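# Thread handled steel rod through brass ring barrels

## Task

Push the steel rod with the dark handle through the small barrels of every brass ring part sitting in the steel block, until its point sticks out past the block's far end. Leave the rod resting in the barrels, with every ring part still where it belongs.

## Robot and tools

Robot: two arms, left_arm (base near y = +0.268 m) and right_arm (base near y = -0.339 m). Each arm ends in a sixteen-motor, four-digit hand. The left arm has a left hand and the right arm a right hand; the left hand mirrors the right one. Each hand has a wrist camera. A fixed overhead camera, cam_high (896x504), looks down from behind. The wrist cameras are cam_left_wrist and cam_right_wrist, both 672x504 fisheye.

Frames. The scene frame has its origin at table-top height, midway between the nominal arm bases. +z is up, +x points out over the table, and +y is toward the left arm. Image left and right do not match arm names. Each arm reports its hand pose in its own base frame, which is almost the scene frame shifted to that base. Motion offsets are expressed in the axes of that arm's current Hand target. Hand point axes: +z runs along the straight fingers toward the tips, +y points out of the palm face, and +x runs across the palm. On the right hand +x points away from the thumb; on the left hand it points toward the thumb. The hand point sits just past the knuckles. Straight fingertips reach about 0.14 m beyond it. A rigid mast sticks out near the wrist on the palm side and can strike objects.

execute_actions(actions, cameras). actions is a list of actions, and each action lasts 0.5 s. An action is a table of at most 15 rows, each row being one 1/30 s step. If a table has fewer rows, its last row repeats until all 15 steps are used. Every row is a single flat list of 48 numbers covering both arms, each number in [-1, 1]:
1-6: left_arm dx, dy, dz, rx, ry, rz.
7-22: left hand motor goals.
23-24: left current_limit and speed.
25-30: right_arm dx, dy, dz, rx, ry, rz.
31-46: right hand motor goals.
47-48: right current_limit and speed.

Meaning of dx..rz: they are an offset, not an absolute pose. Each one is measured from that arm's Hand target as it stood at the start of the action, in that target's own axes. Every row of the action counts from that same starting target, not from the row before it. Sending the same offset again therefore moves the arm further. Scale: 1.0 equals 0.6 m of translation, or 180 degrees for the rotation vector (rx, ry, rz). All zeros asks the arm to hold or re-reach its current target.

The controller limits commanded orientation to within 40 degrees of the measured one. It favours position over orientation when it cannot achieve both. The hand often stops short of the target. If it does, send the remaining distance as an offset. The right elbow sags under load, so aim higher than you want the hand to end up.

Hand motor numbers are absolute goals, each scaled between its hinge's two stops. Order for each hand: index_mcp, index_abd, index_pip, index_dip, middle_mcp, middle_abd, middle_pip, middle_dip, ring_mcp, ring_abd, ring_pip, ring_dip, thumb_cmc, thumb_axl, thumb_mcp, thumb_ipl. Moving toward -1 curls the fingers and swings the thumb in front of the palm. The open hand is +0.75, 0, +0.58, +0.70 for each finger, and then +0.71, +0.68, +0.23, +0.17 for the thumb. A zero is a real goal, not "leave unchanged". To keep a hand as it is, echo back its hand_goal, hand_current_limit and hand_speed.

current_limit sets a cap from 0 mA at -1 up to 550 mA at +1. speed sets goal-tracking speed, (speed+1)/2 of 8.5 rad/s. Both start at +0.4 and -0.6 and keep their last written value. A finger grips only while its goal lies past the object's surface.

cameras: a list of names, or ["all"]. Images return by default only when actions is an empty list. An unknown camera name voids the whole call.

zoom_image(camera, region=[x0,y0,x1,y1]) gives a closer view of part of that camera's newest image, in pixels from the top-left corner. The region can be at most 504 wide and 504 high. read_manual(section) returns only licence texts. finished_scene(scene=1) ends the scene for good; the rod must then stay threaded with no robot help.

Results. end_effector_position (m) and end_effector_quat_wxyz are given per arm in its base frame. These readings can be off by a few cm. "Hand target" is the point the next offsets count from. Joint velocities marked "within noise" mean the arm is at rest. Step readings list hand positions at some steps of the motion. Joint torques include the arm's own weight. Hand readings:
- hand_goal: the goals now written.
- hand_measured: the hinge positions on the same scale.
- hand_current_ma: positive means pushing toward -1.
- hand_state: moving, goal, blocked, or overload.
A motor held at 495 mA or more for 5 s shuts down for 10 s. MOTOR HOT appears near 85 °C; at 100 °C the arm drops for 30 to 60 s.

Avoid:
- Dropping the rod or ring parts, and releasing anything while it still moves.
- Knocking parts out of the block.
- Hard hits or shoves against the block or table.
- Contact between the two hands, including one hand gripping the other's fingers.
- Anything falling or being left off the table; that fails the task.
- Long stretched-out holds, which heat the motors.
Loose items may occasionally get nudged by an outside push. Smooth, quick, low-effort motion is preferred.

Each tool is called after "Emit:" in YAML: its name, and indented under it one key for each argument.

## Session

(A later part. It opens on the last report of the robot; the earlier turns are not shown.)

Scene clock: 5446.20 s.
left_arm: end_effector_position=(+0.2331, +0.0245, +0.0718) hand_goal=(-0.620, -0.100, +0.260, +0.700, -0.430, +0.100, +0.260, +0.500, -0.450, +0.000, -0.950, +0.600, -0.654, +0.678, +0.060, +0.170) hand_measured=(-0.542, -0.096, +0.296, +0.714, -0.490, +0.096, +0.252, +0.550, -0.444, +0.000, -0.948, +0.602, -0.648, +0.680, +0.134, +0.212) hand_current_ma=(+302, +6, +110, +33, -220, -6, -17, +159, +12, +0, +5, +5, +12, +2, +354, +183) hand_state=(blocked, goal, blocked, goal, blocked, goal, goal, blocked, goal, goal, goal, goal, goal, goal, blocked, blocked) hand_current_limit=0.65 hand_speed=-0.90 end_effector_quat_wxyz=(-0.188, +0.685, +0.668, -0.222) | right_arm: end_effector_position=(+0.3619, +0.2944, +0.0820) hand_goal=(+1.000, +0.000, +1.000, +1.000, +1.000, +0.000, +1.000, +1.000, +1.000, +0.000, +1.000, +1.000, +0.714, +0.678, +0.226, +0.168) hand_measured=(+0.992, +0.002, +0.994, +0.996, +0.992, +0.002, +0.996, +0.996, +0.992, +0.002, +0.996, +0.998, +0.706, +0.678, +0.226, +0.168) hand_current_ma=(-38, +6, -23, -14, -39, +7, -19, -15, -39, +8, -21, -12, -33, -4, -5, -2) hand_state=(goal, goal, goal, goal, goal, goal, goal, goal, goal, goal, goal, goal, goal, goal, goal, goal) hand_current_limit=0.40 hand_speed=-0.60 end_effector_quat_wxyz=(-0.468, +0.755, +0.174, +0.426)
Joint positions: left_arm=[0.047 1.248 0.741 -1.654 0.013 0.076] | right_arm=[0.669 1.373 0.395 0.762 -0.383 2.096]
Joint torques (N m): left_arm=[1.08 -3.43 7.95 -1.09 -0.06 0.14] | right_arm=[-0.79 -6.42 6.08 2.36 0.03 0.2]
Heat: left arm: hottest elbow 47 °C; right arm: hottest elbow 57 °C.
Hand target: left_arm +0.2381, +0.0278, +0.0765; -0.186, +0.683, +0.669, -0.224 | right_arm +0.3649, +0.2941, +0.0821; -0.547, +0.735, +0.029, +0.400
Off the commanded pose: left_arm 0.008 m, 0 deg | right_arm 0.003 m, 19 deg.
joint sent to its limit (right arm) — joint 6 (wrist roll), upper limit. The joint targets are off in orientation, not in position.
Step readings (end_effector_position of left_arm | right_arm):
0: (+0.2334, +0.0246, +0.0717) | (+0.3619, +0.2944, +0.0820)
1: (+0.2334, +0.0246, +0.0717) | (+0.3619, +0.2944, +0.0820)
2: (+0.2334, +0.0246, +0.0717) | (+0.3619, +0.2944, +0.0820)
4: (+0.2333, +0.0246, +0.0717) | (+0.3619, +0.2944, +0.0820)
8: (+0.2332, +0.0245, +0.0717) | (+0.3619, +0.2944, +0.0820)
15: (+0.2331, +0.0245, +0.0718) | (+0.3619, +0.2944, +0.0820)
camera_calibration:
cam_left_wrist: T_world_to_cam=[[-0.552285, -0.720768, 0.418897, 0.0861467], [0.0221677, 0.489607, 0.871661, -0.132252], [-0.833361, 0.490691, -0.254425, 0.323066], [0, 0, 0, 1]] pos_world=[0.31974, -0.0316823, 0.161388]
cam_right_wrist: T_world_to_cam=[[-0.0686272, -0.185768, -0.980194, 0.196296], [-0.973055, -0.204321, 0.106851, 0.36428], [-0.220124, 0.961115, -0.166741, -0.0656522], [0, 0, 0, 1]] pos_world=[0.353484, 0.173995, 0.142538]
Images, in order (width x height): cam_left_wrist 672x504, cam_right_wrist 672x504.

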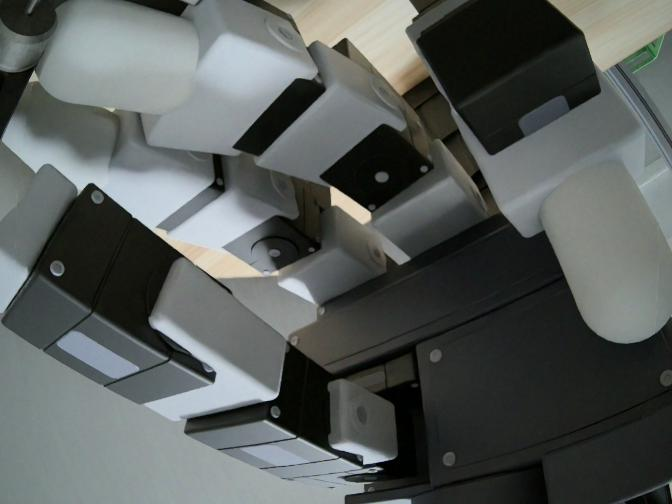

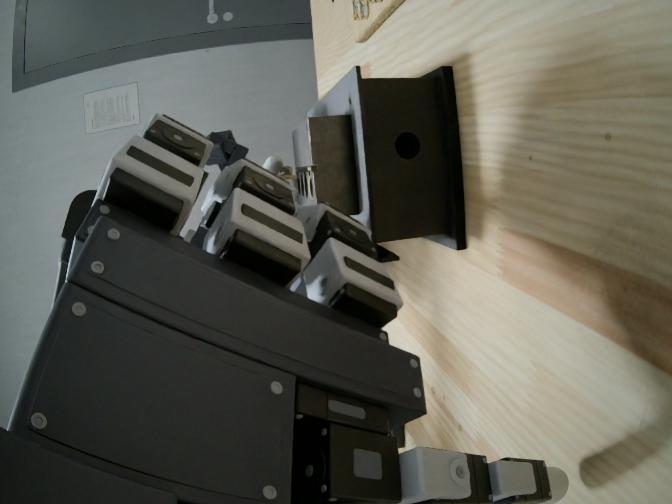

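Emit:
execute_actions:
  actions:
    - [[0,0,0,0,0,0,-0.62,-0.1,0.26,0.7,-0.49,0.1,0.26,0.55,-0.45,0,-0.95,0.6,-0.655,0.678,0.06,0.17,0.65,-0.9,0.157,-0.122,-0.085,0,0,0,1,0,1,1,1,0,1,1,1,0,1,1,0.714,0.678,0.226,0.168,0.4,-0.6]]
    - [[0,0,0,0,0,0,-0.62,-0.1,0.26,0.7,-0.49,0.1,0.26,0.55,-0.45,0,-0.95,0.6,-0.655,0.678,0.06,0.17,0.65,-0.9,0.0385,-0.1787,0.154,-0.0248,-0.0917,-0.1122,1,0,0.576,0.696,1,0,0.576,0.696,1,0,0.576,0.696,0.714,0.678,0.226,0.168,0.4,-0.6]]
    - [[0,0,0,0,0,0,-0.62,-0.1,0.26,0.7,-0.49,0.1,0.26,0.55,-0.45,0,-0.95,0.6,-0.655,0.678,0.06,0.17,0.65,-0.9,0,0,0,0,0,0,1,0,0.576,0.696,1,0,0.576,0.696,1,0,0.576,0.696,0.714,0.678,0.226,0.168,0.4,-0.6]]
  cameras: ["cam_right_wrist"]

Emit:
zoom_image:
  camera: "cam_right_wrist"
  region: [380, 80, 600, 245]

Scene clock: 5472.43 s.
left_arm: end_effector_position=(+0.2331, +0.0245, +0.0718) hand_goal=(-0.620, -0.100, +0.260, +0.700, -0.490, +0.100, +0.260, +0.550, -0.450, +0.000, -0.950, +0.600, -0.654, +0.678, +0.060, +0.170) hand_measured=(-0.542, -0.096, +0.296, +0.714, -0.496, +0.096, +0.254, +0.564, -0.444, +0.000, -0.948, +0.602, -0.648, +0.680, +0.134, +0.212) hand_current_ma=(+302, +6, +110, +33, -13, -7, -14, +35, +12, +0, +5, +5, +13, +2, +354, +183) hand_state=(blocked, goal, blocked, goal, goal, goal, goal, goal, goal, goal, goal, goal, goal, goal, blocked, blocked) hand_current_limit=0.65 hand_speed=-0.90 end_effector_quat_wxyz=(-0.188, +0.685, +0.668, -0.222) | right_arm: end_effector_position=(+0.3705, +0.3472, +0.2603) hand_goal=(+1.000, +0.000, +0.576, +0.696, +1.000, +0.000, +0.576, +0.696, +1.000, +0.000, +0.576, +0.696, +0.714, +0.678, +0.226, +0.168) hand_measured=(+0.992, +0.002, +0.578, +0.698, +0.992, +0.002, +0.576, +0.698, +0.992, +0.002, +0.576, +0.698, +0.706, +0.678, +0.226, +0.168) hand_current_ma=(-39, +7, +4, +12, -41, +8, +3, +12, -42, +8, +4, +10, -33, -4, -5, -2) hand_state=(goal, goal, goal, goal, goal, goal, goal, goal, goal, goal, goal, goal, goal, goal, goal, goal) hand_current_limit=0.40 hand_speed=-0.60 end_effector_quat_wxyz=(-0.424, +0.803, +0.214, +0.360)
Joint positions: left_arm=[0.047 1.248 0.741 -1.654 0.013 0.076] | right_arm=[0.764 1.128 0.908 -0.196 -0.334 2.033]
Joint torques (N m): left_arm=[1.26 -3.08 7.98 -1.06 -0.1 0.13] | right_arm=[-0.38 -7.71 13.37 1.36 -0.01 -0.01]
Heat: left arm: hottest elbow 47 °C; right arm: hottest elbow 58 °C.
Hand target: left_arm +0.2381, +0.0278, +0.0765; -0.186, +0.683, +0.669, -0.224 | right_arm +0.3808, +0.3546, +0.2919; -0.430, +0.789, +0.220, +0.380
Off the commanded pose: left_arm 0.008 m, 0 deg | right_arm 0.034 m, 3 deg.
Step readings (end_effector_position of left_arm | right_arm):
0: (+0.2331, +0.0245, +0.0718) | (+0.3619, +0.2944, +0.0820)
1: (+0.2331, +0.0245, +0.0718) | (+0.3620, +0.2944, +0.0824)
2: (+0.2331, +0.0245, +0.0718) | (+0.3620, +0.2931, +0.0842)
4: (+0.2331, +0.0245, +0.0718) | (+0.3607, +0.2855, +0.0978)
8: (+0.2331, +0.0245, +0.0718) | (+0.3662, +0.2598, +0.1627)
15: (+0.2331, +0.0245, +0.0718) | (+0.3562, +0.2411, +0.1936)
16: (+0.2331, +0.0245, +0.0718) | (+0.3554, +0.2410, +0.1911)
17: (+0.2331, +0.0245, +0.0718) | (+0.3543, +0.2421, +0.1888)
19: (+0.2331, +0.0245, +0.0718) | (+0.3512, +0.2551, +0.1938)
23: (+0.2331, +0.0245, +0.0718) | (+0.3463, +0.3098, +0.2485)
30: (+0.2331, +0.0245, +0.0718) | (+0.3671, +0.3478, +0.2967)
31: (+0.2331, +0.0245, +0.0718) | (+0.3689, +0.3481, +0.2921)
32: (+0.2331, +0.0245, +0.0718) | (+0.3697, +0.3484, +0.2859)
34: (+0.2331, +0.0245, +0.0718) | (+0.3700, +0.3481, +0.2730)
38: (+0.2331, +0.0245, +0.0718) | (+0.3703, +0.3473, +0.2598)
45: (+0.2331, +0.0245, +0.0718) | (+0.3705, +0.3472, +0.2603)
camera_calibration:
cam_right_wrist: T_world_to_cam=[[-0.133373, -0.355764, -0.92501, 0.450052], [-0.943253, -0.240835, 0.22863, 0.33432], [-0.304114, 0.903012, -0.303455, 0.00213652], [0, 0, 0, 1]] pos_world=[0.376023, 0.238699, 0.340515]
Images, in order (width x height): cam_right_wrist 672x504.

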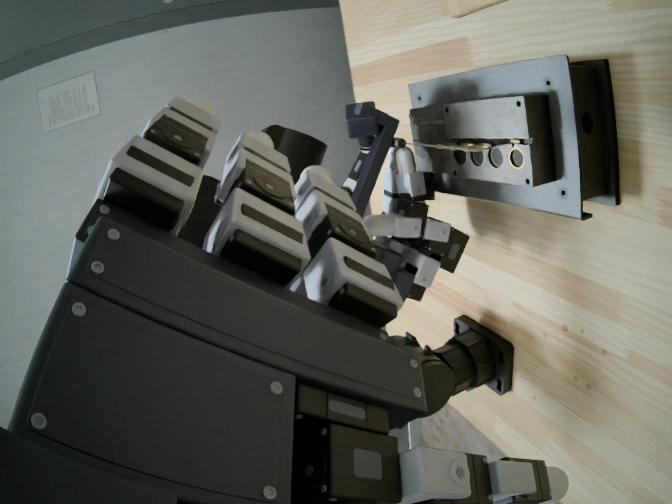

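Scaled by 2.291 from the camera's 672x504 image, which has a finer 960x720 frame.

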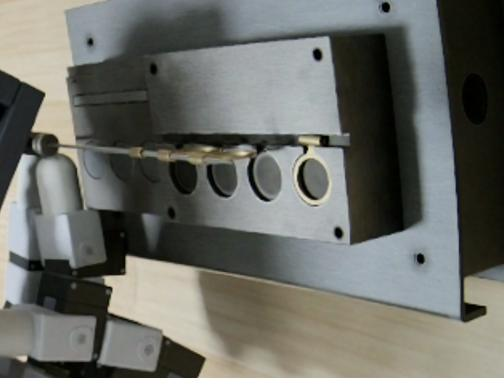

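Emit:
zoom_image:
  camera: "cam_right_wrist"
  region: [390, 125, 540, 185]

Emit:
zoom_image:
  camera: "cam_right_wrist"
  region: [430, 130, 500, 170]

Scaled by 3.360 from the camera's 672x504 image, which has a finer 960x720 frame.

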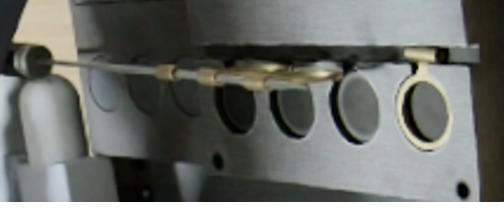

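Scaled by 7.200 from the camera's 672x504 image, which has a finer 960x720 frame.

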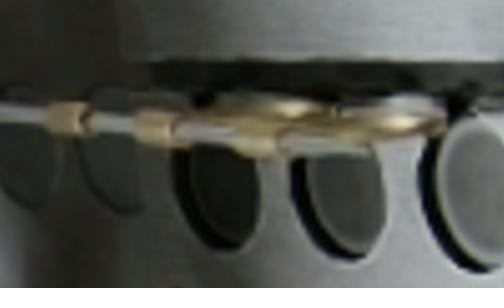

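Emit:
execute_actions:
  actions:
    - [[-0.001,-0.0092,-0.0138,0,0,0,-0.62,-0.1,0.26,0.7,-0.49,0.1,0.26,0.55,-0.45,0,-0.95,0.6,-0.655,0.678,0.06,0.17,0.65,-0.9,0,0,0,0,0,0,1,0,0.576,0.696,1,0,0.576,0.696,1,0,0.576,0.696,0.714,0.678,0.226,0.168,0.4,-0.6]]
    - [[-0.001,-0.0092,-0.0138,0,0,0,-0.62,-0.1,0.26,0.7,-0.49,0.1,0.26,0.55,-0.45,0,-0.95,0.6,-0.655,0.678,0.06,0.17,0.65,-0.9,0,0,0,0,0,0,1,0,0.576,0.696,1,0,0.576,0.696,1,0,0.576,0.696,0.714,0.678,0.226,0.168,0.4,-0.6]]
    - [[-0.001,-0.0092,-0.0138,0,0,0,-0.62,-0.1,0.26,0.7,-0.49,0.1,0.26,0.55,-0.45,0,-0.95,0.6,-0.655,0.678,0.06,0.17,0.65,-0.9,0,0,0,0,0,0,1,0,0.576,0.696,1,0,0.576,0.696,1,0,0.576,0.696,0.714,0.678,0.226,0.168,0.4,-0.6]]
  cameras: ["cam_right_wrist"]

Emit:
zoom_image:
  camera: "cam_right_wrist"
  region: [390, 105, 540, 185]

Scene clock: 5541.47 s.
left_arm: end_effector_position=(+0.2277, +0.0245, +0.0912) hand_goal=(-0.620, -0.100, +0.260, +0.700, -0.490, +0.100, +0.260, +0.550, -0.450, +0.000, -0.950, +0.600, -0.654, +0.678, +0.060, +0.170) hand_measured=(-0.542, -0.094, +0.300, +0.714, -0.470, +0.096, +0.266, +0.550, -0.444, +0.000, -0.948, +0.602, -0.654, +0.680, +0.130, +0.212) hand_current_ma=(+295, +11, +118, +35, +55, -7, +11, +1, +12, +0, +5, +5, -1, +2, +329, +181) hand_state=(blocked, goal, blocked, goal, goal, goal, goal, goal, goal, goal, goal, goal, goal, goal, blocked, blocked) hand_current_limit=0.65 hand_speed=-0.90 end_effector_quat_wxyz=(-0.174, +0.690, +0.672, -0.205) | right_arm: end_effector_position=(+0.3705, +0.3472, +0.2603) hand_goal=(+1.000, +0.000, +0.576, +0.696, +1.000, +0.000, +0.576, +0.696, +1.000, +0.000, +0.576, +0.696, +0.714, +0.678, +0.226, +0.168) hand_measured=(+0.992, +0.002, +0.578, +0.698, +0.992, +0.002, +0.576, +0.698, +0.992, +0.002, +0.576, +0.698, +0.706, +0.678, +0.226, +0.168) hand_current_ma=(-39, +7, +4, +12, -41, +8, +3, +12, -42, +8, +4, +10, -33, -4, -5, -2) hand_state=(goal, goal, goal, goal, goal, goal, goal, goal, goal, goal, goal, goal, goal, goal, goal, goal) hand_current_limit=0.40 hand_speed=-0.60 end_effector_quat_wxyz=(-0.424, +0.803, +0.214, +0.360)
Joint positions: left_arm=[0.047 1.166 0.741 -1.691 0.011 0.076] | right_arm=[0.764 1.128 0.908 -0.196 -0.334 2.033]
Joint torques (N m): left_arm=[0.5 -4.25 9.36 -1.03 -0.11 0.03] | right_arm=[-0.38 -7.71 13.23 1.35 -0.01 -0.03]
Heat: left arm: hottest elbow 47 °C; right arm: hottest elbow 75 °C.
Hand target: left_arm +0.2382, +0.0278, +0.1065; -0.186, +0.683, +0.669, -0.224 | right_arm +0.3808, +0.3546, +0.2919; -0.430, +0.789, +0.220, +0.380
Off the commanded pose: left_arm 0.019 m, 3 deg | right_arm 0.034 m, 3 deg.
joint sent to its limit (left arm) — joint 4 (wrist pitch), lower limit. The joint targets are off in orientation, not in position.
Step readings (end_effector_position of left_arm | right_arm):
0: (+0.2331, +0.0245, +0.0718) | (+0.3705, +0.3472, +0.2603)
1: (+0.2331, +0.0245, +0.0718) | (+0.3705, +0.3472, +0.2603)
2: (+0.2329, +0.0245, +0.0718) | (+0.3705, +0.3472, +0.2603)
4: (+0.2310, +0.0244, +0.0723) | (+0.3705, +0.3472, +0.2603)
8: (+0.2273, +0.0242, +0.0733) | (+0.3705, +0.3472, +0.2603)
15: (+0.2260, +0.0241, +0.0737) | (+0.3705, +0.3472, +0.2603)
16: (+0.2259, +0.0241, +0.0738) | (+0.3705, +0.3472, +0.2603)
17: (+0.2258, +0.0241, +0.0740) | (+0.3705, +0.3472, +0.2603)
19: (+0.2256, +0.0241, +0.0754) | (+0.3705, +0.3472, +0.2603)
23: (+0.2255, +0.0242, +0.0795) | (+0.3705, +0.3472, +0.2603)
30: (+0.2255, +0.0242, +0.0812) | (+0.3705, +0.3472, +0.2603)
31: (+0.2255, +0.0242, +0.0812) | (+0.3705, +0.3472, +0.2603)
32: (+0.2256, +0.0243, +0.0815) | (+0.3705, +0.3472, +0.2603)
34: (+0.2260, +0.0243, +0.0833) | (+0.3705, +0.3472, +0.2603)
38: (+0.2272, +0.0245, +0.0888) | (+0.3705, +0.3472, +0.2603)
45: (+0.2277, +0.0245, +0.0912) | (+0.3705, +0.3472, +0.2603)
camera_calibration:
cam_right_wrist: T_world_to_cam=[[-0.132959, -0.355946, -0.925, 0.450027], [-0.943312, -0.240921, 0.228298, 0.334453], [-0.304113, 0.902918, -0.303735, 0.00228509], [0, 0, 0, 1]] pos_world=[0.376024, 0.238698, 0.340614]
Images, in order (width x height): cam_right_wrist 672x504.

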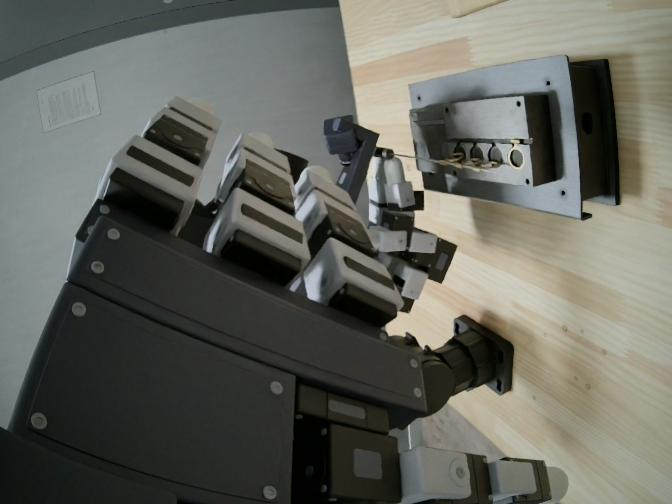

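Scaled by 3.360 from the camera's 672x504 image, which has a finer 960x720 frame.

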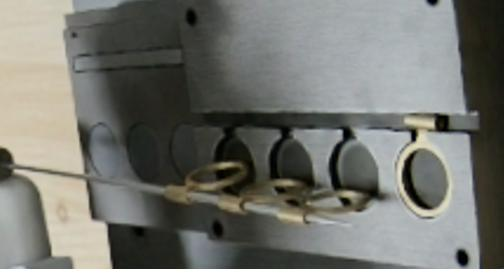

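Emit:
execute_actions:
  actions:
    - [[0,0,0,0,0,0,-0.62,-0.1,0.26,0.7,-0.53,0.1,0.26,0.7,-0.45,0,-0.95,0.6,-0.655,0.678,0.03,0.17,0.65,-0.9,-0.0525,0.0218,0.0005,0,0,0,1,0,0.576,0.696,1,0,0.576,0.696,1,0,0.576,0.696,0.714,0.678,0.226,0.168,0.4,-0.6]]
  cameras: ["cam_right_wrist","cam_left_wrist"]

Emit:
zoom_image:
  camera: "cam_right_wrist"
  region: [380, 95, 530, 175]

Scene clock: 5549.87 s.
left_arm: end_effector_position=(+0.2277, +0.0245, +0.0912) hand_goal=(-0.620, -0.100, +0.260, +0.700, -0.530, +0.100, +0.260, +0.700, -0.450, +0.000, -0.950, +0.600, -0.654, +0.678, +0.030, +0.170) hand_measured=(-0.542, -0.094, +0.300, +0.714, -0.502, +0.096, +0.266, +0.696, -0.444, +0.000, -0.948, +0.602, -0.654, +0.680, +0.124, +0.212) hand_current_ma=(+295, +11, +118, +35, +87, -7, +11, -6, +12, +0, +5, +5, -1, +2, +454, +181) hand_state=(blocked, goal, blocked, goal, blocked, goal, goal, goal, goal, goal, goal, goal, goal, goal, blocked, blocked) hand_current_limit=0.65 hand_speed=-0.90 end_effector_quat_wxyz=(-0.174, +0.690, +0.672, -0.205) | right_arm: end_effector_position=(+0.3698, +0.3453, +0.2554) hand_goal=(+1.000, +0.000, +0.576, +0.696, +1.000, +0.000, +0.576, +0.696, +1.000, +0.000, +0.576, +0.696, +0.714, +0.678, +0.226, +0.168) hand_measured=(+0.992, +0.002, +0.578, +0.698, +0.992, +0.002, +0.576, +0.698, +0.992, +0.002, +0.576, +0.698, +0.706, +0.678, +0.226, +0.168) hand_current_ma=(-39, +7, +4, +12, -41, +8, +3, +12, -42, +8, +4, +10, -33, -4, -5, -2) hand_state=(goal, goal, goal, goal, goal, goal, goal, goal, goal, goal, goal, goal, goal, goal, goal, goal) hand_current_limit=0.40 hand_speed=-0.60 end_effector_quat_wxyz=(-0.428, +0.796, +0.214, +0.372)
Joint positions: left_arm=[0.047 1.166 0.741 -1.691 0.011 0.076] | right_arm=[0.764 1.117 0.871 -0.141 -0.33 2.033]
Joint torques (N m): left_arm=[0.91 -4.13 9.25 -0.96 -0.1 0.04] | right_arm=[0.09 -7.82 9.03 2.28 0.01 -0.01]
Heat: left arm: hottest elbow 48 °C; right arm: hottest elbow 75 °C.
Hand target: left_arm +0.2382, +0.0278, +0.1065; -0.186, +0.683, +0.669, -0.224 | right_arm +0.3704, +0.3472, +0.2604; -0.430, +0.789, +0.220, +0.381
Off the commanded pose: left_arm 0.019 m, 3 deg | right_arm 0.005 m, 1 deg.
joint sent to its limit (left arm) — joint 4 (wrist pitch), lower limit. The joint targets are off in orientation, not in position.
Step readings (end_effector_position of left_arm | right_arm):
0: (+0.2277, +0.0245, +0.0912) | (+0.3705, +0.3472, +0.2603)
1: (+0.2277, +0.0245, +0.0912) | (+0.3705, +0.3472, +0.2603)
2: (+0.2277, +0.0245, +0.0912) | (+0.3707, +0.3471, +0.2605)
4: (+0.2277, +0.0245, +0.0912) | (+0.3720, +0.3479, +0.2621)
8: (+0.2277, +0.0245, +0.0912) | (+0.3715, +0.3471, +0.2614)
15: (+0.2277, +0.0245, +0.0912) | (+0.3695, +0.3450, +0.2547)
camera_calibration:
cam_left_wrist: T_world_to_cam=[[-0.571029, -0.721698, 0.391251, 0.0817717], [-0.0166404, 0.486673, 0.873426, -0.140354], [-0.820761, 0.492241, -0.289914, 0.323828], [0, 0, 0, 1]] pos_world=[0.310144, -0.0320801, 0.184478]
cam_right_wrist: T_world_to_cam=[[-0.114189, -0.338167, -0.934133, 0.433947], [-0.949026, -0.240931, 0.20323, 0.342951], [-0.293787, 0.909723, -0.293418, -0.00657044], [0, 0, 0, 1]] pos_world=[0.373092, 0.235352, 0.333738]
Images, in order (width x height): cam_left_wrist 672x504, cam_right_wrist 672x504.

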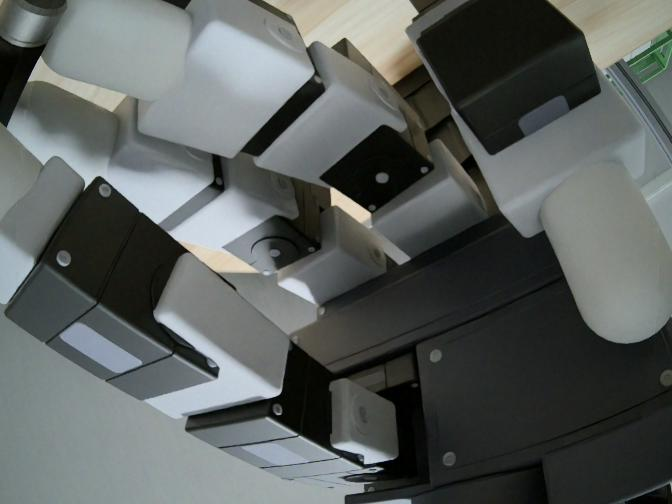

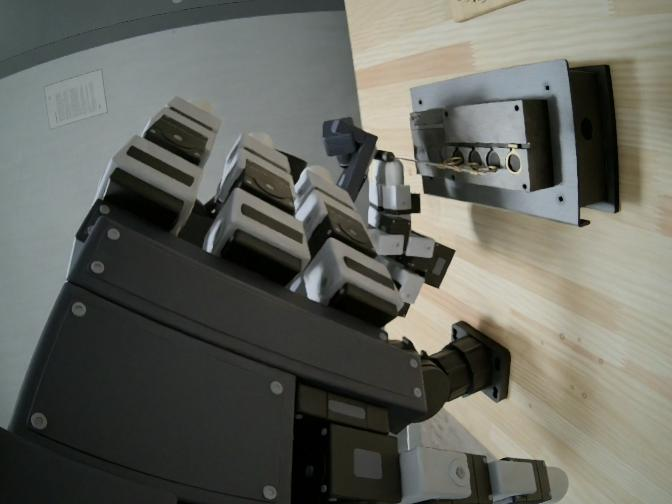

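Scaled by 3.360 from the camera's 672x504 image, which has a finer 960x720 frame.

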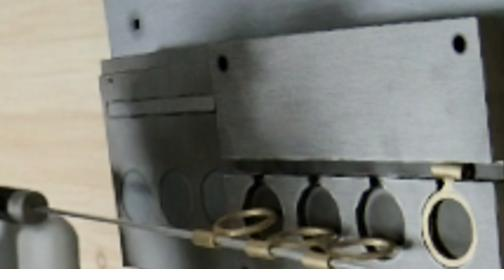

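Emit:
execute_actions:
  actions:
    - [[0,0,0,0,0,0,-0.62,-0.1,0.26,0.7,-0.60,0.1,0.26,0.7,-0.45,0,-0.95,0.6,-0.655,0.678,-0.02,0.17,0.65,-0.9,0,0,0,0,0,0,1,0,0.576,0.696,1,0,0.576,0.696,1,0,0.576,0.696,0.714,0.678,0.226,0.168,0.4,-0.6]]
  cameras: ["cam_right_wrist"]

Emit:
zoom_image:
  camera: "cam_right_wrist"
  region: [370, 100, 530, 185]

Scene clock: 5556.07 s.
left_arm: end_effector_position=(+0.2277, +0.0245, +0.0912) hand_goal=(-0.620, -0.100, +0.260, +0.700, -0.600, +0.100, +0.260, +0.700, -0.450, +0.000, -0.950, +0.600, -0.654, +0.678, -0.020, +0.170) hand_measured=(-0.542, -0.094, +0.300, +0.714, -0.516, +0.096, +0.276, +0.708, -0.444, +0.000, -0.948, +0.602, -0.654, +0.680, +0.124, +0.212) hand_current_ma=(+295, +11, +118, +35, +326, -7, +37, +15, +12, +0, +5, +5, +0, +2, +454, +181) hand_state=(blocked, goal, blocked, goal, blocked, goal, goal, goal, goal, goal, goal, goal, goal, goal, blocked, blocked) hand_current_limit=0.65 hand_speed=-0.90 end_effector_quat_wxyz=(-0.174, +0.690, +0.672, -0.205) | right_arm: end_effector_position=(+0.3698, +0.3453, +0.2554) hand_goal=(+1.000, +0.000, +0.576, +0.696, +1.000, +0.000, +0.576, +0.696, +1.000, +0.000, +0.576, +0.696, +0.714, +0.678, +0.226, +0.168) hand_measured=(+0.992, +0.002, +0.578, +0.698, +0.992, +0.002, +0.576, +0.698, +0.992, +0.002, +0.576, +0.698, +0.706, +0.678, +0.226, +0.168) hand_current_ma=(-39, +7, +4, +12, -41, +8, +3, +12, -42, +8, +4, +10, -33, -4, -5, -2) hand_state=(goal, goal, goal, goal, goal, goal, goal, goal, goal, goal, goal, goal, goal, goal, goal, goal) hand_current_limit=0.40 hand_speed=-0.60 end_effector_quat_wxyz=(-0.428, +0.796, +0.214, +0.372)
Joint positions: left_arm=[0.047 1.166 0.741 -1.691 0.011 0.076] | right_arm=[0.764 1.117 0.871 -0.141 -0.33 2.033]
Joint torques (N m): left_arm=[0.91 -4.13 9.31 -0.95 -0.11 0.06] | right_arm=[0.03 -7.77 9.03 2.3 0 -0.02]
Heat: left arm: hottest elbow 48 °C; right arm: hottest elbow 74 °C.
Hand target: left_arm +0.2382, +0.0277, +0.1065; -0.186, +0.683, +0.669, -0.224 | right_arm +0.3704, +0.3472, +0.2604; -0.430, +0.789, +0.220, +0.381
Off the commanded pose: left_arm 0.019 m, 3 deg | right_arm 0.005 m, 1 deg.
joint sent to its limit (left arm) — joint 4 (wrist pitch), lower limit. The joint targets are off in orientation, not in position.
Step readings (end_effector_position of left_arm | right_arm):
0: (+0.2277, +0.0245, +0.0912) | (+0.3698, +0.3453, +0.2554)
1: (+0.2277, +0.0245, +0.0912) | (+0.3698, +0.3453, +0.2554)
2: (+0.2277, +0.0245, +0.0912) | (+0.3698, +0.3453, +0.2554)
4: (+0.2277, +0.0245, +0.0912) | (+0.3698, +0.3453, +0.2554)
8: (+0.2277, +0.0245, +0.0912) | (+0.3698, +0.3453, +0.2554)
15: (+0.2277, +0.0245, +0.0912) | (+0.3698, +0.3453, +0.2554)
camera_calibration:
cam_right_wrist: T_world_to_cam=[[-0.114189, -0.338167, -0.934133, 0.433947], [-0.949026, -0.240931, 0.20323, 0.342951], [-0.293787, 0.909723, -0.293418, -0.00657044], [0, 0, 0, 1]] pos_world=[0.373092, 0.235352, 0.333738]
Images, in order (width x height): cam_right_wrist 672x504.

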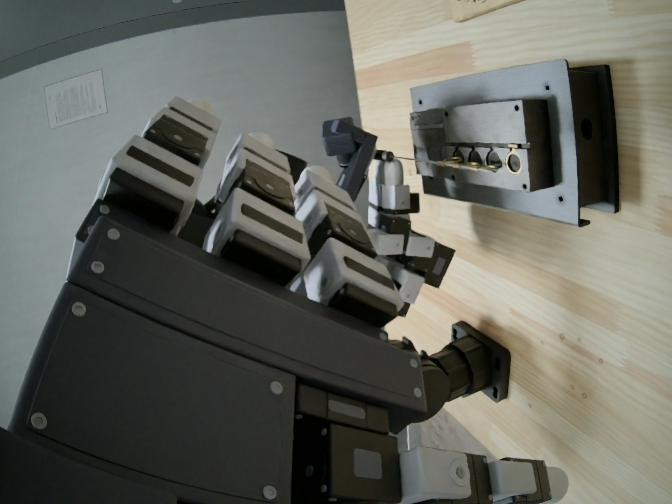

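Scaled by 3.150 from the camera's 672x504 image, which has a finer 960x720 frame.

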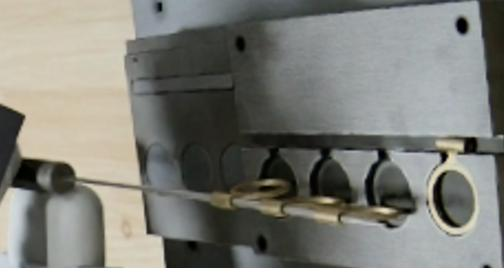

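Emit:
execute_actions:
  actions:
    - [[-0.0317,-0.0031,0.0042,0,0,0,-0.65,-0.1,0.26,0.7,-0.65,0.1,0.26,0.7,-0.45,0,-0.95,0.6,-0.655,0.678,-0.04,0.17,0.65,-0.9,0,0,0,0,0,0,1,0,0.576,0.696,1,0,0.576,0.696,1,0,0.576,0.696,0.714,0.678,0.226,0.168,0.4,-0.6]]
  cameras: ["cam_right_wrist"]

Emit:
zoom_image:
  camera: "cam_right_wrist"
  region: [370, 100, 530, 185]

Emit:
zoom_image:
  camera: "cam_right_wrist"
  region: [430, 140, 520, 185]

Scene clock: 5613.90 s.
left_arm: end_effector_position=(+0.2278, +0.0116, +0.0932) hand_goal=(-0.650, -0.100, +0.260, +0.700, -0.650, +0.100, +0.260, +0.700, -0.450, +0.000, -0.950, +0.600, -0.654, +0.678, -0.040, +0.170) hand_measured=(-0.546, -0.092, +0.300, +0.714, -0.526, +0.096, +0.282, +0.712, -0.444, +0.000, -0.948, +0.602, -0.654, +0.680, +0.124, +0.212) hand_current_ma=(+426, +12, +118, +35, +454, -7, +61, +29, +12, +0, +5, +5, +0, +2, +454, +181) hand_state=(blocked, goal, blocked, goal, blocked, goal, blocked, goal, goal, goal, goal, goal, goal, goal, blocked, blocked) hand_current_limit=0.65 hand_speed=-0.90 end_effector_quat_wxyz=(-0.169, +0.686, +0.678, -0.205) | right_arm: end_effector_position=(+0.3698, +0.3453, +0.2554) hand_goal=(+1.000, +0.000, +0.576, +0.696, +1.000, +0.000, +0.576, +0.696, +1.000, +0.000, +0.576, +0.696, +0.714, +0.678, +0.226, +0.168) hand_measured=(+0.992, +0.002, +0.578, +0.698, +0.992, +0.002, +0.576, +0.698, +0.992, +0.002, +0.576, +0.698, +0.706, +0.678, +0.226, +0.168) hand_current_ma=(-39, +7, +4, +12, -41, +8, +3, +12, -42, +8, +4, +10, -33, -4, -5, -2) hand_state=(goal, goal, goal, goal, goal, goal, goal, goal, goal, goal, goal, goal, goal, goal, goal, goal) hand_current_limit=0.40 hand_speed=-0.60 end_effector_quat_wxyz=(-0.428, +0.796, +0.214, +0.372)
Joint positions: left_arm=[-0.003 1.156 0.741 -1.691 0.047 0.022] | right_arm=[0.764 1.117 0.871 -0.141 -0.33 2.033]
Joint torques (N m): left_arm=[-1.73 -4.48 8.87 -1.02 0.11 0.01] | right_arm=[0.09 -7.77 9.05 2.29 0.01 -0.01]
Heat: left arm: hottest elbow 50 °C; right arm: hottest elbow 67 °C.
Hand target: left_arm +0.2352, +0.0087, +0.1065; -0.186, +0.683, +0.669, -0.224 | right_arm +0.3704, +0.3472, +0.2604; -0.430, +0.789, +0.220, +0.381
Off the commanded pose: left_arm 0.015 m, 3 deg | right_arm 0.005 m, 1 deg.
joint sent to its limit (left arm) — joint 4 (wrist pitch), lower limit. The joint targets are off in orientation, not in position.
Step readings (end_effector_position of left_arm | right_arm):
0: (+0.2277, +0.0245, +0.0912) | (+0.3698, +0.3453, +0.2554)
1: (+0.2277, +0.0244, +0.0912) | (+0.3698, +0.3453, +0.2554)
2: (+0.2277, +0.0237, +0.0912) | (+0.3698, +0.3453, +0.2554)
4: (+0.2277, +0.0207, +0.0915) | (+0.3698, +0.3453, +0.2554)
8: (+0.2281, +0.0132, +0.0927) | (+0.3698, +0.3453, +0.2554)
15: (+0.2280, +0.0110, +0.0932) | (+0.3698, +0.3453, +0.2554)
camera_calibration:
cam_right_wrist: T_world_to_cam=[[-0.114189, -0.338167, -0.934133, 0.433947], [-0.949026, -0.240931, 0.20323, 0.342951], [-0.293787, 0.909723, -0.293418, -0.00657044], [0, 0, 0, 1]] pos_world=[0.373092, 0.235352, 0.333738]
Images, in order (width x height): cam_right_wrist 672x504.

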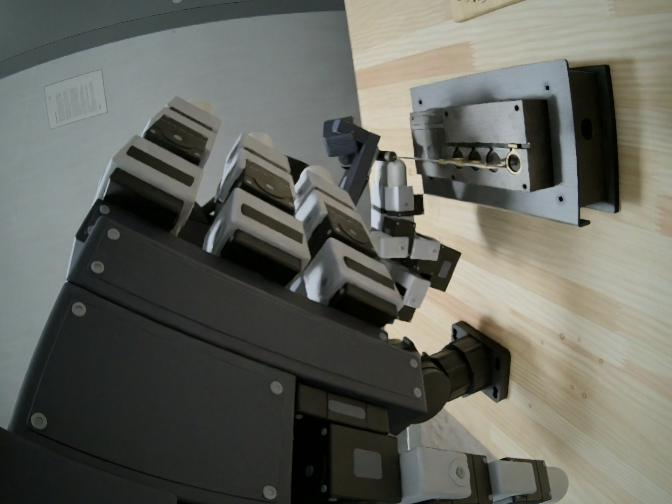

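Scaled by 3.150 from the camera's 672x504 image, which has a finer 960x720 frame.

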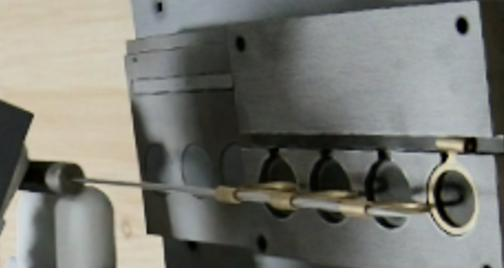

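Scaled by 5.600 from the camera's 672x504 image, which has a finer 960x720 frame.

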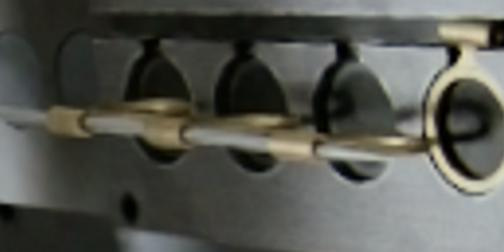

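Emit:
execute_actions:
  actions:
    - [[0.0209,0.0086,0.0129,0,0,0,-0.65,-0.1,0.26,0.7,-0.65,0.1,0.26,0.7,-0.45,0,-0.95,0.6,-0.655,0.678,-0.04,0.17,0.65,-0.9,0,0,0,0,0,0,1,0,0.576,0.696,1,0,0.576,0.696,1,0,0.576,0.696,0.714,0.678,0.226,0.168,0.4,-0.6]]
  cameras: ["cam_right_wrist"]

Emit:
zoom_image:
  camera: "cam_right_wrist"
  region: [430, 140, 520, 185]

Scene clock: 5643.00 s.
left_arm: end_effector_position=(+0.2270, +0.0177, +0.0876) hand_goal=(-0.650, -0.100, +0.260, +0.700, -0.650, +0.100, +0.260, +0.700, -0.450, +0.000, -0.950, +0.600, -0.654, +0.678, -0.040, +0.170) hand_measured=(-0.546, -0.092, +0.300, +0.714, -0.532, +0.096, +0.282, +0.712, -0.444, +0.000, -0.948, +0.602, -0.652, +0.680, +0.124, +0.212) hand_current_ma=(+426, +12, +119, +36, +454, -8, +61, +29, +12, +0, +5, +5, +5, +2, +454, +185) hand_state=(blocked, goal, blocked, goal, blocked, goal, blocked, goal, goal, goal, goal, goal, goal, goal, blocked, blocked) hand_current_limit=0.65 hand_speed=-0.90 end_effector_quat_wxyz=(-0.181, +0.686, +0.672, -0.212) | right_arm: end_effector_position=(+0.3698, +0.3453, +0.2554) hand_goal=(+1.000, +0.000, +0.576, +0.696, +1.000, +0.000, +0.576, +0.696, +1.000, +0.000, +0.576, +0.696, +0.714, +0.678, +0.226, +0.168) hand_measured=(+0.992, +0.002, +0.578, +0.698, +0.992, +0.002, +0.576, +0.698, +0.992, +0.002, +0.576, +0.698, +0.706, +0.678, +0.226, +0.168) hand_current_ma=(-39, +7, +4, +12, -41, +8, +3, +12, -42, +8, +4, +10, -33, -4, -5, -2) hand_state=(goal, goal, goal, goal, goal, goal, goal, goal, goal, goal, goal, goal, goal, goal, goal, goal) hand_current_limit=0.40 hand_speed=-0.60 end_effector_quat_wxyz=(-0.428, +0.796, +0.214, +0.372)
Joint positions: left_arm=[0.018 1.184 0.741 -1.691 0.027 0.046] | right_arm=[0.764 1.117 0.871 -0.141 -0.33 2.033]
Joint torques (N m): left_arm=[1.32 -2.84 8.91 -1.09 -0.05 0.17] | right_arm=[0.03 -7.77 9.03 2.3 0.01 -0.02]
Heat: left arm: hottest elbow 50 °C; right arm: hottest elbow 66 °C.
Hand target: left_arm +0.2352, +0.0207, +0.0965; -0.186, +0.683, +0.669, -0.224 | right_arm +0.3704, +0.3472, +0.2604; -0.430, +0.789, +0.220, +0.381
Off the commanded pose: left_arm 0.012 m, 2 deg | right_arm 0.005 m, 1 deg.
joint sent to its limit (left arm) — joint 4 (wrist pitch), lower limit. The joint targets still meet the commanded pose.
Step readings (end_effector_position of left_arm | right_arm):
0: (+0.2278, +0.0116, +0.0932) | (+0.3698, +0.3453, +0.2554)
1: (+0.2278, +0.0116, +0.0932) | (+0.3698, +0.3453, +0.2554)
2: (+0.2278, +0.0121, +0.0933) | (+0.3698, +0.3453, +0.2554)
4: (+0.2279, +0.0133, +0.0929) | (+0.3698, +0.3453, +0.2554)
8: (+0.2273, +0.0165, +0.0896) | (+0.3698, +0.3453, +0.2554)
15: (+0.2269, +0.0180, +0.0876) | (+0.3698, +0.3453, +0.2554)
camera_calibration:
cam_right_wrist: T_world_to_cam=[[-0.114189, -0.338167, -0.934133, 0.433947], [-0.949026, -0.240931, 0.20323, 0.342951], [-0.293787, 0.909723, -0.293418, -0.00657044], [0, 0, 0, 1]] pos_world=[0.373092, 0.235352, 0.333738]
Images, in order (width x height): cam_right_wrist 672x504.

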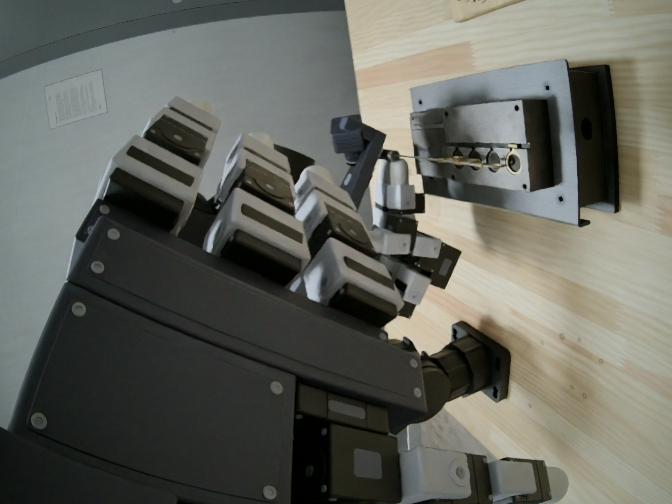

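Scaled by 5.600 from the camera's 672x504 image, which has a finer 960x720 frame.

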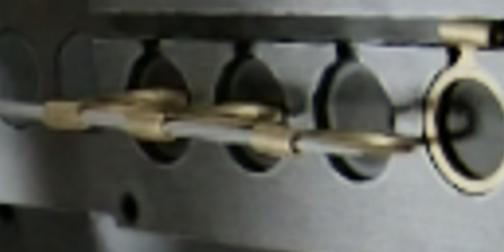

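Emit:
zoom_image:
  camera: "cam_right_wrist"
  region: [434, 148, 474, 178]

Emit:
zoom_image:
  camera: "cam_right_wrist"
  region: [470, 148, 510, 178]

Scaled by 12.600 from the camera's 672x504 image, which has a finer 960x720 frame.

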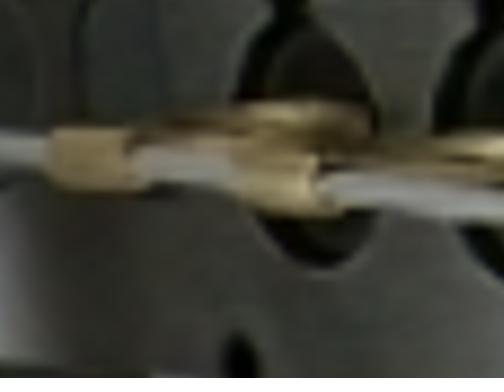

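Scaled by 12.600 from the camera's 672x504 image, which has a finer 960x720 frame.

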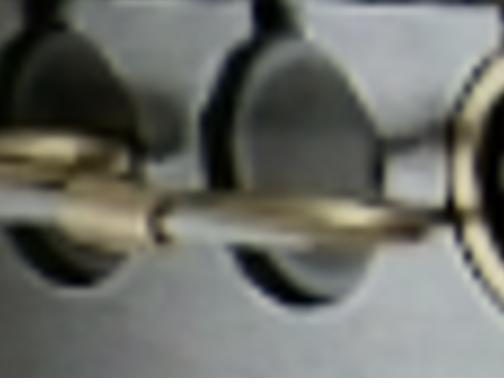

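Emit:
execute_actions:
  actions:
    - [[0.0199,-0.0007,-0.0009,0,0,0,-0.65,-0.1,0.26,0.7,-0.65,0.1,0.26,0.7,-0.45,0,-0.95,0.6,-0.655,0.678,-0.04,0.17,0.65,-0.9,0,0,0,0,0,0,1,0,0.576,0.696,1,0,0.576,0.696,1,0,0.576,0.696,0.714,0.678,0.226,0.168,0.4,-0.6]]
  cameras: ["cam_right_wrist"]

Emit:
zoom_image:
  camera: "cam_right_wrist"
  region: [420, 140, 520, 185]

Scene clock: 5666.13 s.
left_arm: end_effector_position=(+0.2266, +0.0294, +0.0875) hand_goal=(-0.650, -0.100, +0.260, +0.700, -0.650, +0.100, +0.260, +0.700, -0.450, +0.000, -0.950, +0.600, -0.654, +0.678, -0.040, +0.170) hand_measured=(-0.546, -0.092, +0.300, +0.714, -0.534, +0.094, +0.284, +0.712, -0.444, +0.000, -0.948, +0.602, -0.650, +0.680, +0.124, +0.212) hand_current_ma=(+426, +12, +121, +36, +454, -8, +62, +30, +12, +0, +5, +5, +6, +2, +454, +188) hand_state=(blocked, goal, blocked, goal, blocked, goal, blocked, goal, goal, goal, goal, goal, goal, goal, blocked, blocked) hand_current_limit=0.65 hand_speed=-0.90 end_effector_quat_wxyz=(-0.181, +0.686, +0.672, -0.211) | right_arm: end_effector_position=(+0.3698, +0.3453, +0.2554) hand_goal=(+1.000, +0.000, +0.576, +0.696, +1.000, +0.000, +0.576, +0.696, +1.000, +0.000, +0.576, +0.696, +0.714, +0.678, +0.226, +0.168) hand_measured=(+0.992, +0.002, +0.578, +0.698, +0.992, +0.002, +0.576, +0.698, +0.992, +0.002, +0.576, +0.698, +0.706, +0.678, +0.226, +0.168) hand_current_ma=(-39, +7, +4, +12, -41, +8, +3, +12, -42, +8, +4, +10, -33, -4, -5, -2) hand_state=(goal, goal, goal, goal, goal, goal, goal, goal, goal, goal, goal, goal, goal, goal, goal, goal) hand_current_limit=0.40 hand_speed=-0.60 end_effector_quat_wxyz=(-0.428, +0.796, +0.214, +0.372)
Joint positions: left_arm=[0.065 1.185 0.741 -1.691 0.001 0.087] | right_arm=[0.764 1.117 0.871 -0.141 -0.33 2.033]
Joint torques (N m): left_arm=[1.26 -2.55 9.01 -1.03 -0.1 0.19] | right_arm=[0.03 -7.77 9.06 2.28 0.01 -0.01]
Heat: left arm: hottest elbow 50 °C; right arm: hottest elbow 66 °C.
Hand target: left_arm +0.2352, +0.0327, +0.0965; -0.186, +0.683, +0.669, -0.224 | right_arm +0.3704, +0.3472, +0.2604; -0.430, +0.789, +0.220, +0.381
Off the commanded pose: left_arm 0.013 m, 2 deg | right_arm 0.005 m, 1 deg.
joint sent to its limit (left arm) — joint 4 (wrist pitch), lower limit. The joint targets still meet the commanded pose.
Step readings (end_effector_position of left_arm | right_arm):
0: (+0.2270, +0.0177, +0.0876) | (+0.3698, +0.3453, +0.2554)
1: (+0.2270, +0.0179, +0.0876) | (+0.3698, +0.3453, +0.2554)
2: (+0.2270, +0.0191, +0.0876) | (+0.3698, +0.3453, +0.2554)
4: (+0.2270, +0.0223, +0.0876) | (+0.3698, +0.3453, +0.2554)
8: (+0.2265, +0.0290, +0.0876) | (+0.3698, +0.3453, +0.2554)
15: (+0.2266, +0.0296, +0.0876) | (+0.3698, +0.3453, +0.2554)
camera_calibration:
cam_right_wrist: T_world_to_cam=[[-0.114189, -0.338167, -0.934133, 0.433947], [-0.949026, -0.240931, 0.20323, 0.342951], [-0.293787, 0.909723, -0.293418, -0.00657044], [0, 0, 0, 1]] pos_world=[0.373092, 0.235352, 0.333738]
Images, in order (width x height): cam_right_wrist 672x504.

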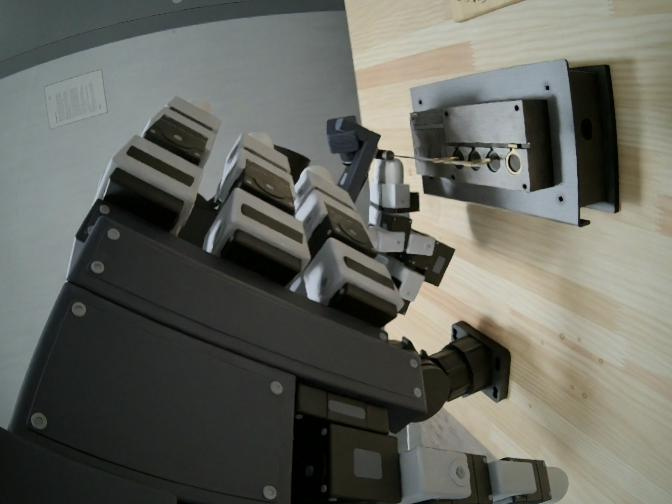

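Scaled by 5.040 from the camera's 672x504 image, which has a finer 960x720 frame.

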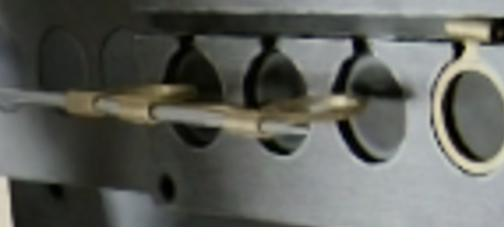

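Emit:
execute_actions:
  actions: []
  cameras: ["cam_right_wrist"]

Emit:
zoom_image:
  camera: "cam_right_wrist"
  region: [420, 140, 520, 185]

Emit:
zoom_image:
  camera: "cam_right_wrist"
  region: [340, 60, 560, 225]

Scene clock: 5702.00 s.
left_arm: end_effector_position=(+0.2266, +0.0293, +0.0875) hand_goal=(-0.650, -0.100, +0.260, +0.700, -0.650, +0.100, +0.260, +0.700, -0.450, +0.000, -0.950, +0.600, -0.654, +0.678, -0.040, +0.170) hand_measured=(-0.546, -0.092, +0.300, +0.714, -0.534, +0.094, +0.284, +0.712, -0.444, +0.000, -0.948, +0.602, -0.650, +0.680, +0.124, +0.212) hand_current_ma=(+426, +12, +121, +36, +454, -8, +62, +30, +12, +0, +5, +5, +6, +2, +454, +188) hand_state=(blocked, goal, blocked, goal, blocked, goal, blocked, goal, goal, goal, goal, goal, goal, goal, blocked, blocked) hand_current_limit=0.65 hand_speed=-0.90 end_effector_quat_wxyz=(-0.181, +0.687, +0.672, -0.211) | right_arm: end_effector_position=(+0.3698, +0.3453, +0.2554) hand_goal=(+1.000, +0.000, +0.576, +0.696, +1.000, +0.000, +0.576, +0.696, +1.000, +0.000, +0.576, +0.696, +0.714, +0.678, +0.226, +0.168) hand_measured=(+0.992, +0.002, +0.578, +0.698, +0.992, +0.002, +0.576, +0.698, +0.992, +0.002, +0.576, +0.698, +0.706, +0.678, +0.226, +0.168) hand_current_ma=(-39, +7, +4, +12, -41, +8, +3, +12, -42, +8, +4, +10, -33, -4, -5, -2) hand_state=(goal, goal, goal, goal, goal, goal, goal, goal, goal, goal, goal, goal, goal, goal, goal, goal) hand_current_limit=0.40 hand_speed=-0.60 end_effector_quat_wxyz=(-0.428, +0.796, +0.214, +0.372)
Joint positions: left_arm=[0.065 1.185 0.741 -1.691 0.001 0.087] | right_arm=[0.764 1.117 0.871 -0.141 -0.33 2.033]
Joint velocities: within noise
Joint torques (N m): left_arm=[0.91 -2.84 8.95 -0.99 -0.09 0.12] | right_arm=[0.03 -7.77 9.05 2.3 0.01 -0.02]
Heat: left arm: hottest elbow 50 °C; right arm: hottest elbow 65 °C.
Hand target: left_arm +0.2352, +0.0327, +0.0965; -0.186, +0.683, +0.669, -0.224 | right_arm +0.3704, +0.3472, +0.2604; -0.430, +0.789, +0.220, +0.381
Off the commanded pose: left_arm 0.013 m, 2 deg | right_arm 0.005 m, 1 deg.
camera_calibration:
cam_right_wrist: T_world_to_cam=[[-0.114189, -0.338167, -0.934133, 0.433947], [-0.949026, -0.240931, 0.20323, 0.342951], [-0.293787, 0.909723, -0.293418, -0.00657044], [0, 0, 0, 1]] pos_world=[0.373092, 0.235352, 0.333738]
Images, in order (width x height): cam_right_wrist 672x504.

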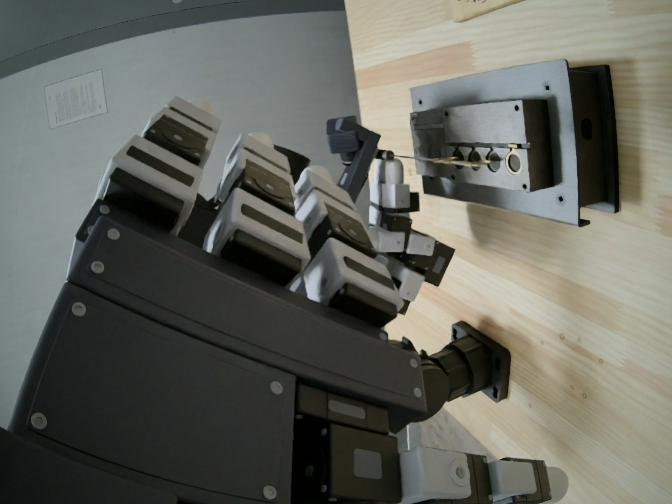

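Scaled by 5.040 from the camera's 672x504 image, which has a finer 960x720 frame.

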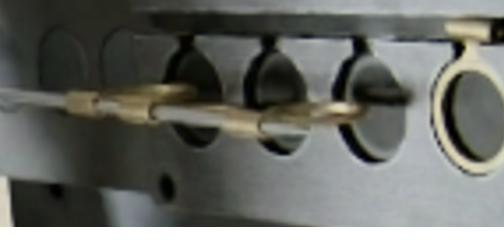

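Scaled by 2.291 from the camera's 672x504 image, which has a finer 960x720 frame.

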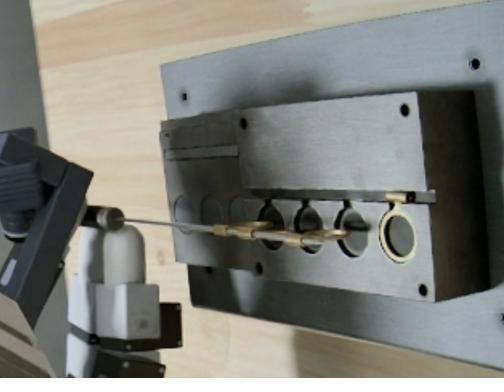

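Emit:
execute_actions:
  actions:
    - [[-0.0125,0.0008,0.0003,0,0,0,-0.65,-0.1,0.26,0.7,-0.65,0.1,0.26,0.7,-0.45,0,-0.95,0.6,-0.655,0.678,-0.04,0.17,0.65,-0.9,0,0,0,0,0,0,1,0,0.576,0.696,1,0,0.576,0.696,1,0,0.576,0.696,0.714,0.678,0.226,0.168,0.4,-0.6]]
    - [[-0.0125,0.0008,0.0003,0,0,0,-0.65,-0.1,0.26,0.7,-0.65,0.1,0.26,0.7,-0.45,0,-0.95,0.6,-0.655,0.678,-0.04,0.17,0.65,-0.9,0,0,0,0,0,0,1,0,0.576,0.696,1,0,0.576,0.696,1,0,0.576,0.696,0.714,0.678,0.226,0.168,0.4,-0.6]]
  cameras: ["cam_right_wrist"]

Emit:
zoom_image:
  camera: "cam_right_wrist"
  region: [420, 140, 520, 185]

Scene clock: 5747.23 s.
left_arm: end_effector_position=(+0.2268, +0.0207, +0.0874) hand_goal=(-0.650, -0.100, +0.260, +0.700, -0.650, +0.100, +0.260, +0.700, -0.450, +0.000, -0.950, +0.600, -0.654, +0.678, -0.040, +0.170) hand_measured=(-0.546, -0.090, +0.300, +0.714, -0.534, +0.098, +0.286, +0.714, -0.444, +0.000, -0.948, +0.602, -0.650, +0.680, +0.124, +0.212) hand_current_ma=(+426, +18, +121, +36, +454, -4, +71, +35, +12, +0, +5, +5, +8, +2, +454, +188) hand_state=(blocked, goal, blocked, goal, blocked, goal, blocked, goal, goal, goal, goal, goal, goal, goal, blocked, blocked) hand_current_limit=0.65 hand_speed=-0.90 end_effector_quat_wxyz=(-0.177, +0.683, +0.675, -0.215) | right_arm: end_effector_position=(+0.3698, +0.3453, +0.2554) hand_goal=(+1.000, +0.000, +0.576, +0.696, +1.000, +0.000, +0.576, +0.696, +1.000, +0.000, +0.576, +0.696, +0.714, +0.678, +0.226, +0.168) hand_measured=(+0.992, +0.002, +0.578, +0.698, +0.992, +0.002, +0.576, +0.698, +0.992, +0.002, +0.576, +0.698, +0.706, +0.678, +0.226, +0.168) hand_current_ma=(-39, +7, +4, +12, -41, +8, +3, +12, -42, +8, +4, +10, -33, -4, -5, -2) hand_state=(goal, goal, goal, goal, goal, goal, goal, goal, goal, goal, goal, goal, goal, goal, goal, goal) hand_current_limit=0.40 hand_speed=-0.60 end_effector_quat_wxyz=(-0.428, +0.796, +0.214, +0.372)
Joint positions: left_arm=[0.038 1.185 0.741 -1.691 0.029 0.059] | right_arm=[0.764 1.117 0.871 -0.141 -0.33 2.033]
Joint torques (N m): left_arm=[-1.38 -2.73 9.01 -0.99 0.11 -0.08] | right_arm=[0.09 -7.77 9.02 2.3 0 -0.01]
Heat: left arm: hottest elbow 50 °C; right arm: hottest elbow 65 °C.
Hand target: left_arm +0.2357, +0.0176, +0.0965; -0.186, +0.683, +0.669, -0.224 | right_arm +0.3704, +0.3472, +0.2604; -0.430, +0.789, +0.220, +0.381
Off the commanded pose: left_arm 0.013 m, 2 deg | right_arm 0.005 m, 1 deg.
joint sent to its limit (left arm) — joint 4 (wrist pitch), lower limit. The joint targets still meet the commanded pose.
Step readings (end_effector_position of left_arm | right_arm):
0: (+0.2266, +0.0293, +0.0875) | (+0.3698, +0.3453, +0.2554)
1: (+0.2266, +0.0293, +0.0875) | (+0.3698, +0.3453, +0.2554)
2: (+0.2266, +0.0291, +0.0874) | (+0.3698, +0.3453, +0.2554)
4: (+0.2266, +0.0283, +0.0874) | (+0.3698, +0.3453, +0.2554)
8: (+0.2267, +0.0275, +0.0873) | (+0.3698, +0.3453, +0.2554)
15: (+0.2266, +0.0273, +0.0873) | (+0.3698, +0.3453, +0.2554)
16: (+0.2266, +0.0273, +0.0873) | (+0.3698, +0.3453, +0.2554)
17: (+0.2266, +0.0268, +0.0873) | (+0.3698, +0.3453, +0.2554)
19: (+0.2267, +0.0246, +0.0873) | (+0.3698, +0.3453, +0.2554)
23: (+0.2269, +0.0209, +0.0873) | (+0.3698, +0.3453, +0.2554)
30: (+0.2268, +0.0208, +0.0874) | (+0.3698, +0.3453, +0.2554)
camera_calibration:
cam_right_wrist: T_world_to_cam=[[-0.114189, -0.338167, -0.934133, 0.433947], [-0.949026, -0.240931, 0.20323, 0.342951], [-0.293787, 0.909723, -0.293418, -0.00657044], [0, 0, 0, 1]] pos_world=[0.373092, 0.235352, 0.333738]
Images, in order (width x height): cam_right_wrist 672x504.

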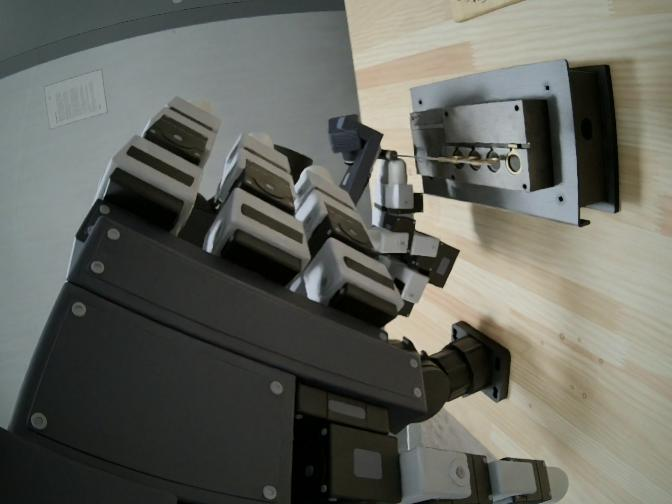

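Scaled by 5.040 from the camera's 672x504 image, which has a finer 960x720 frame.

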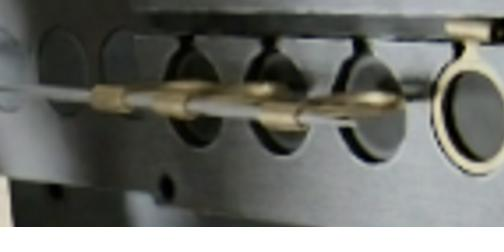

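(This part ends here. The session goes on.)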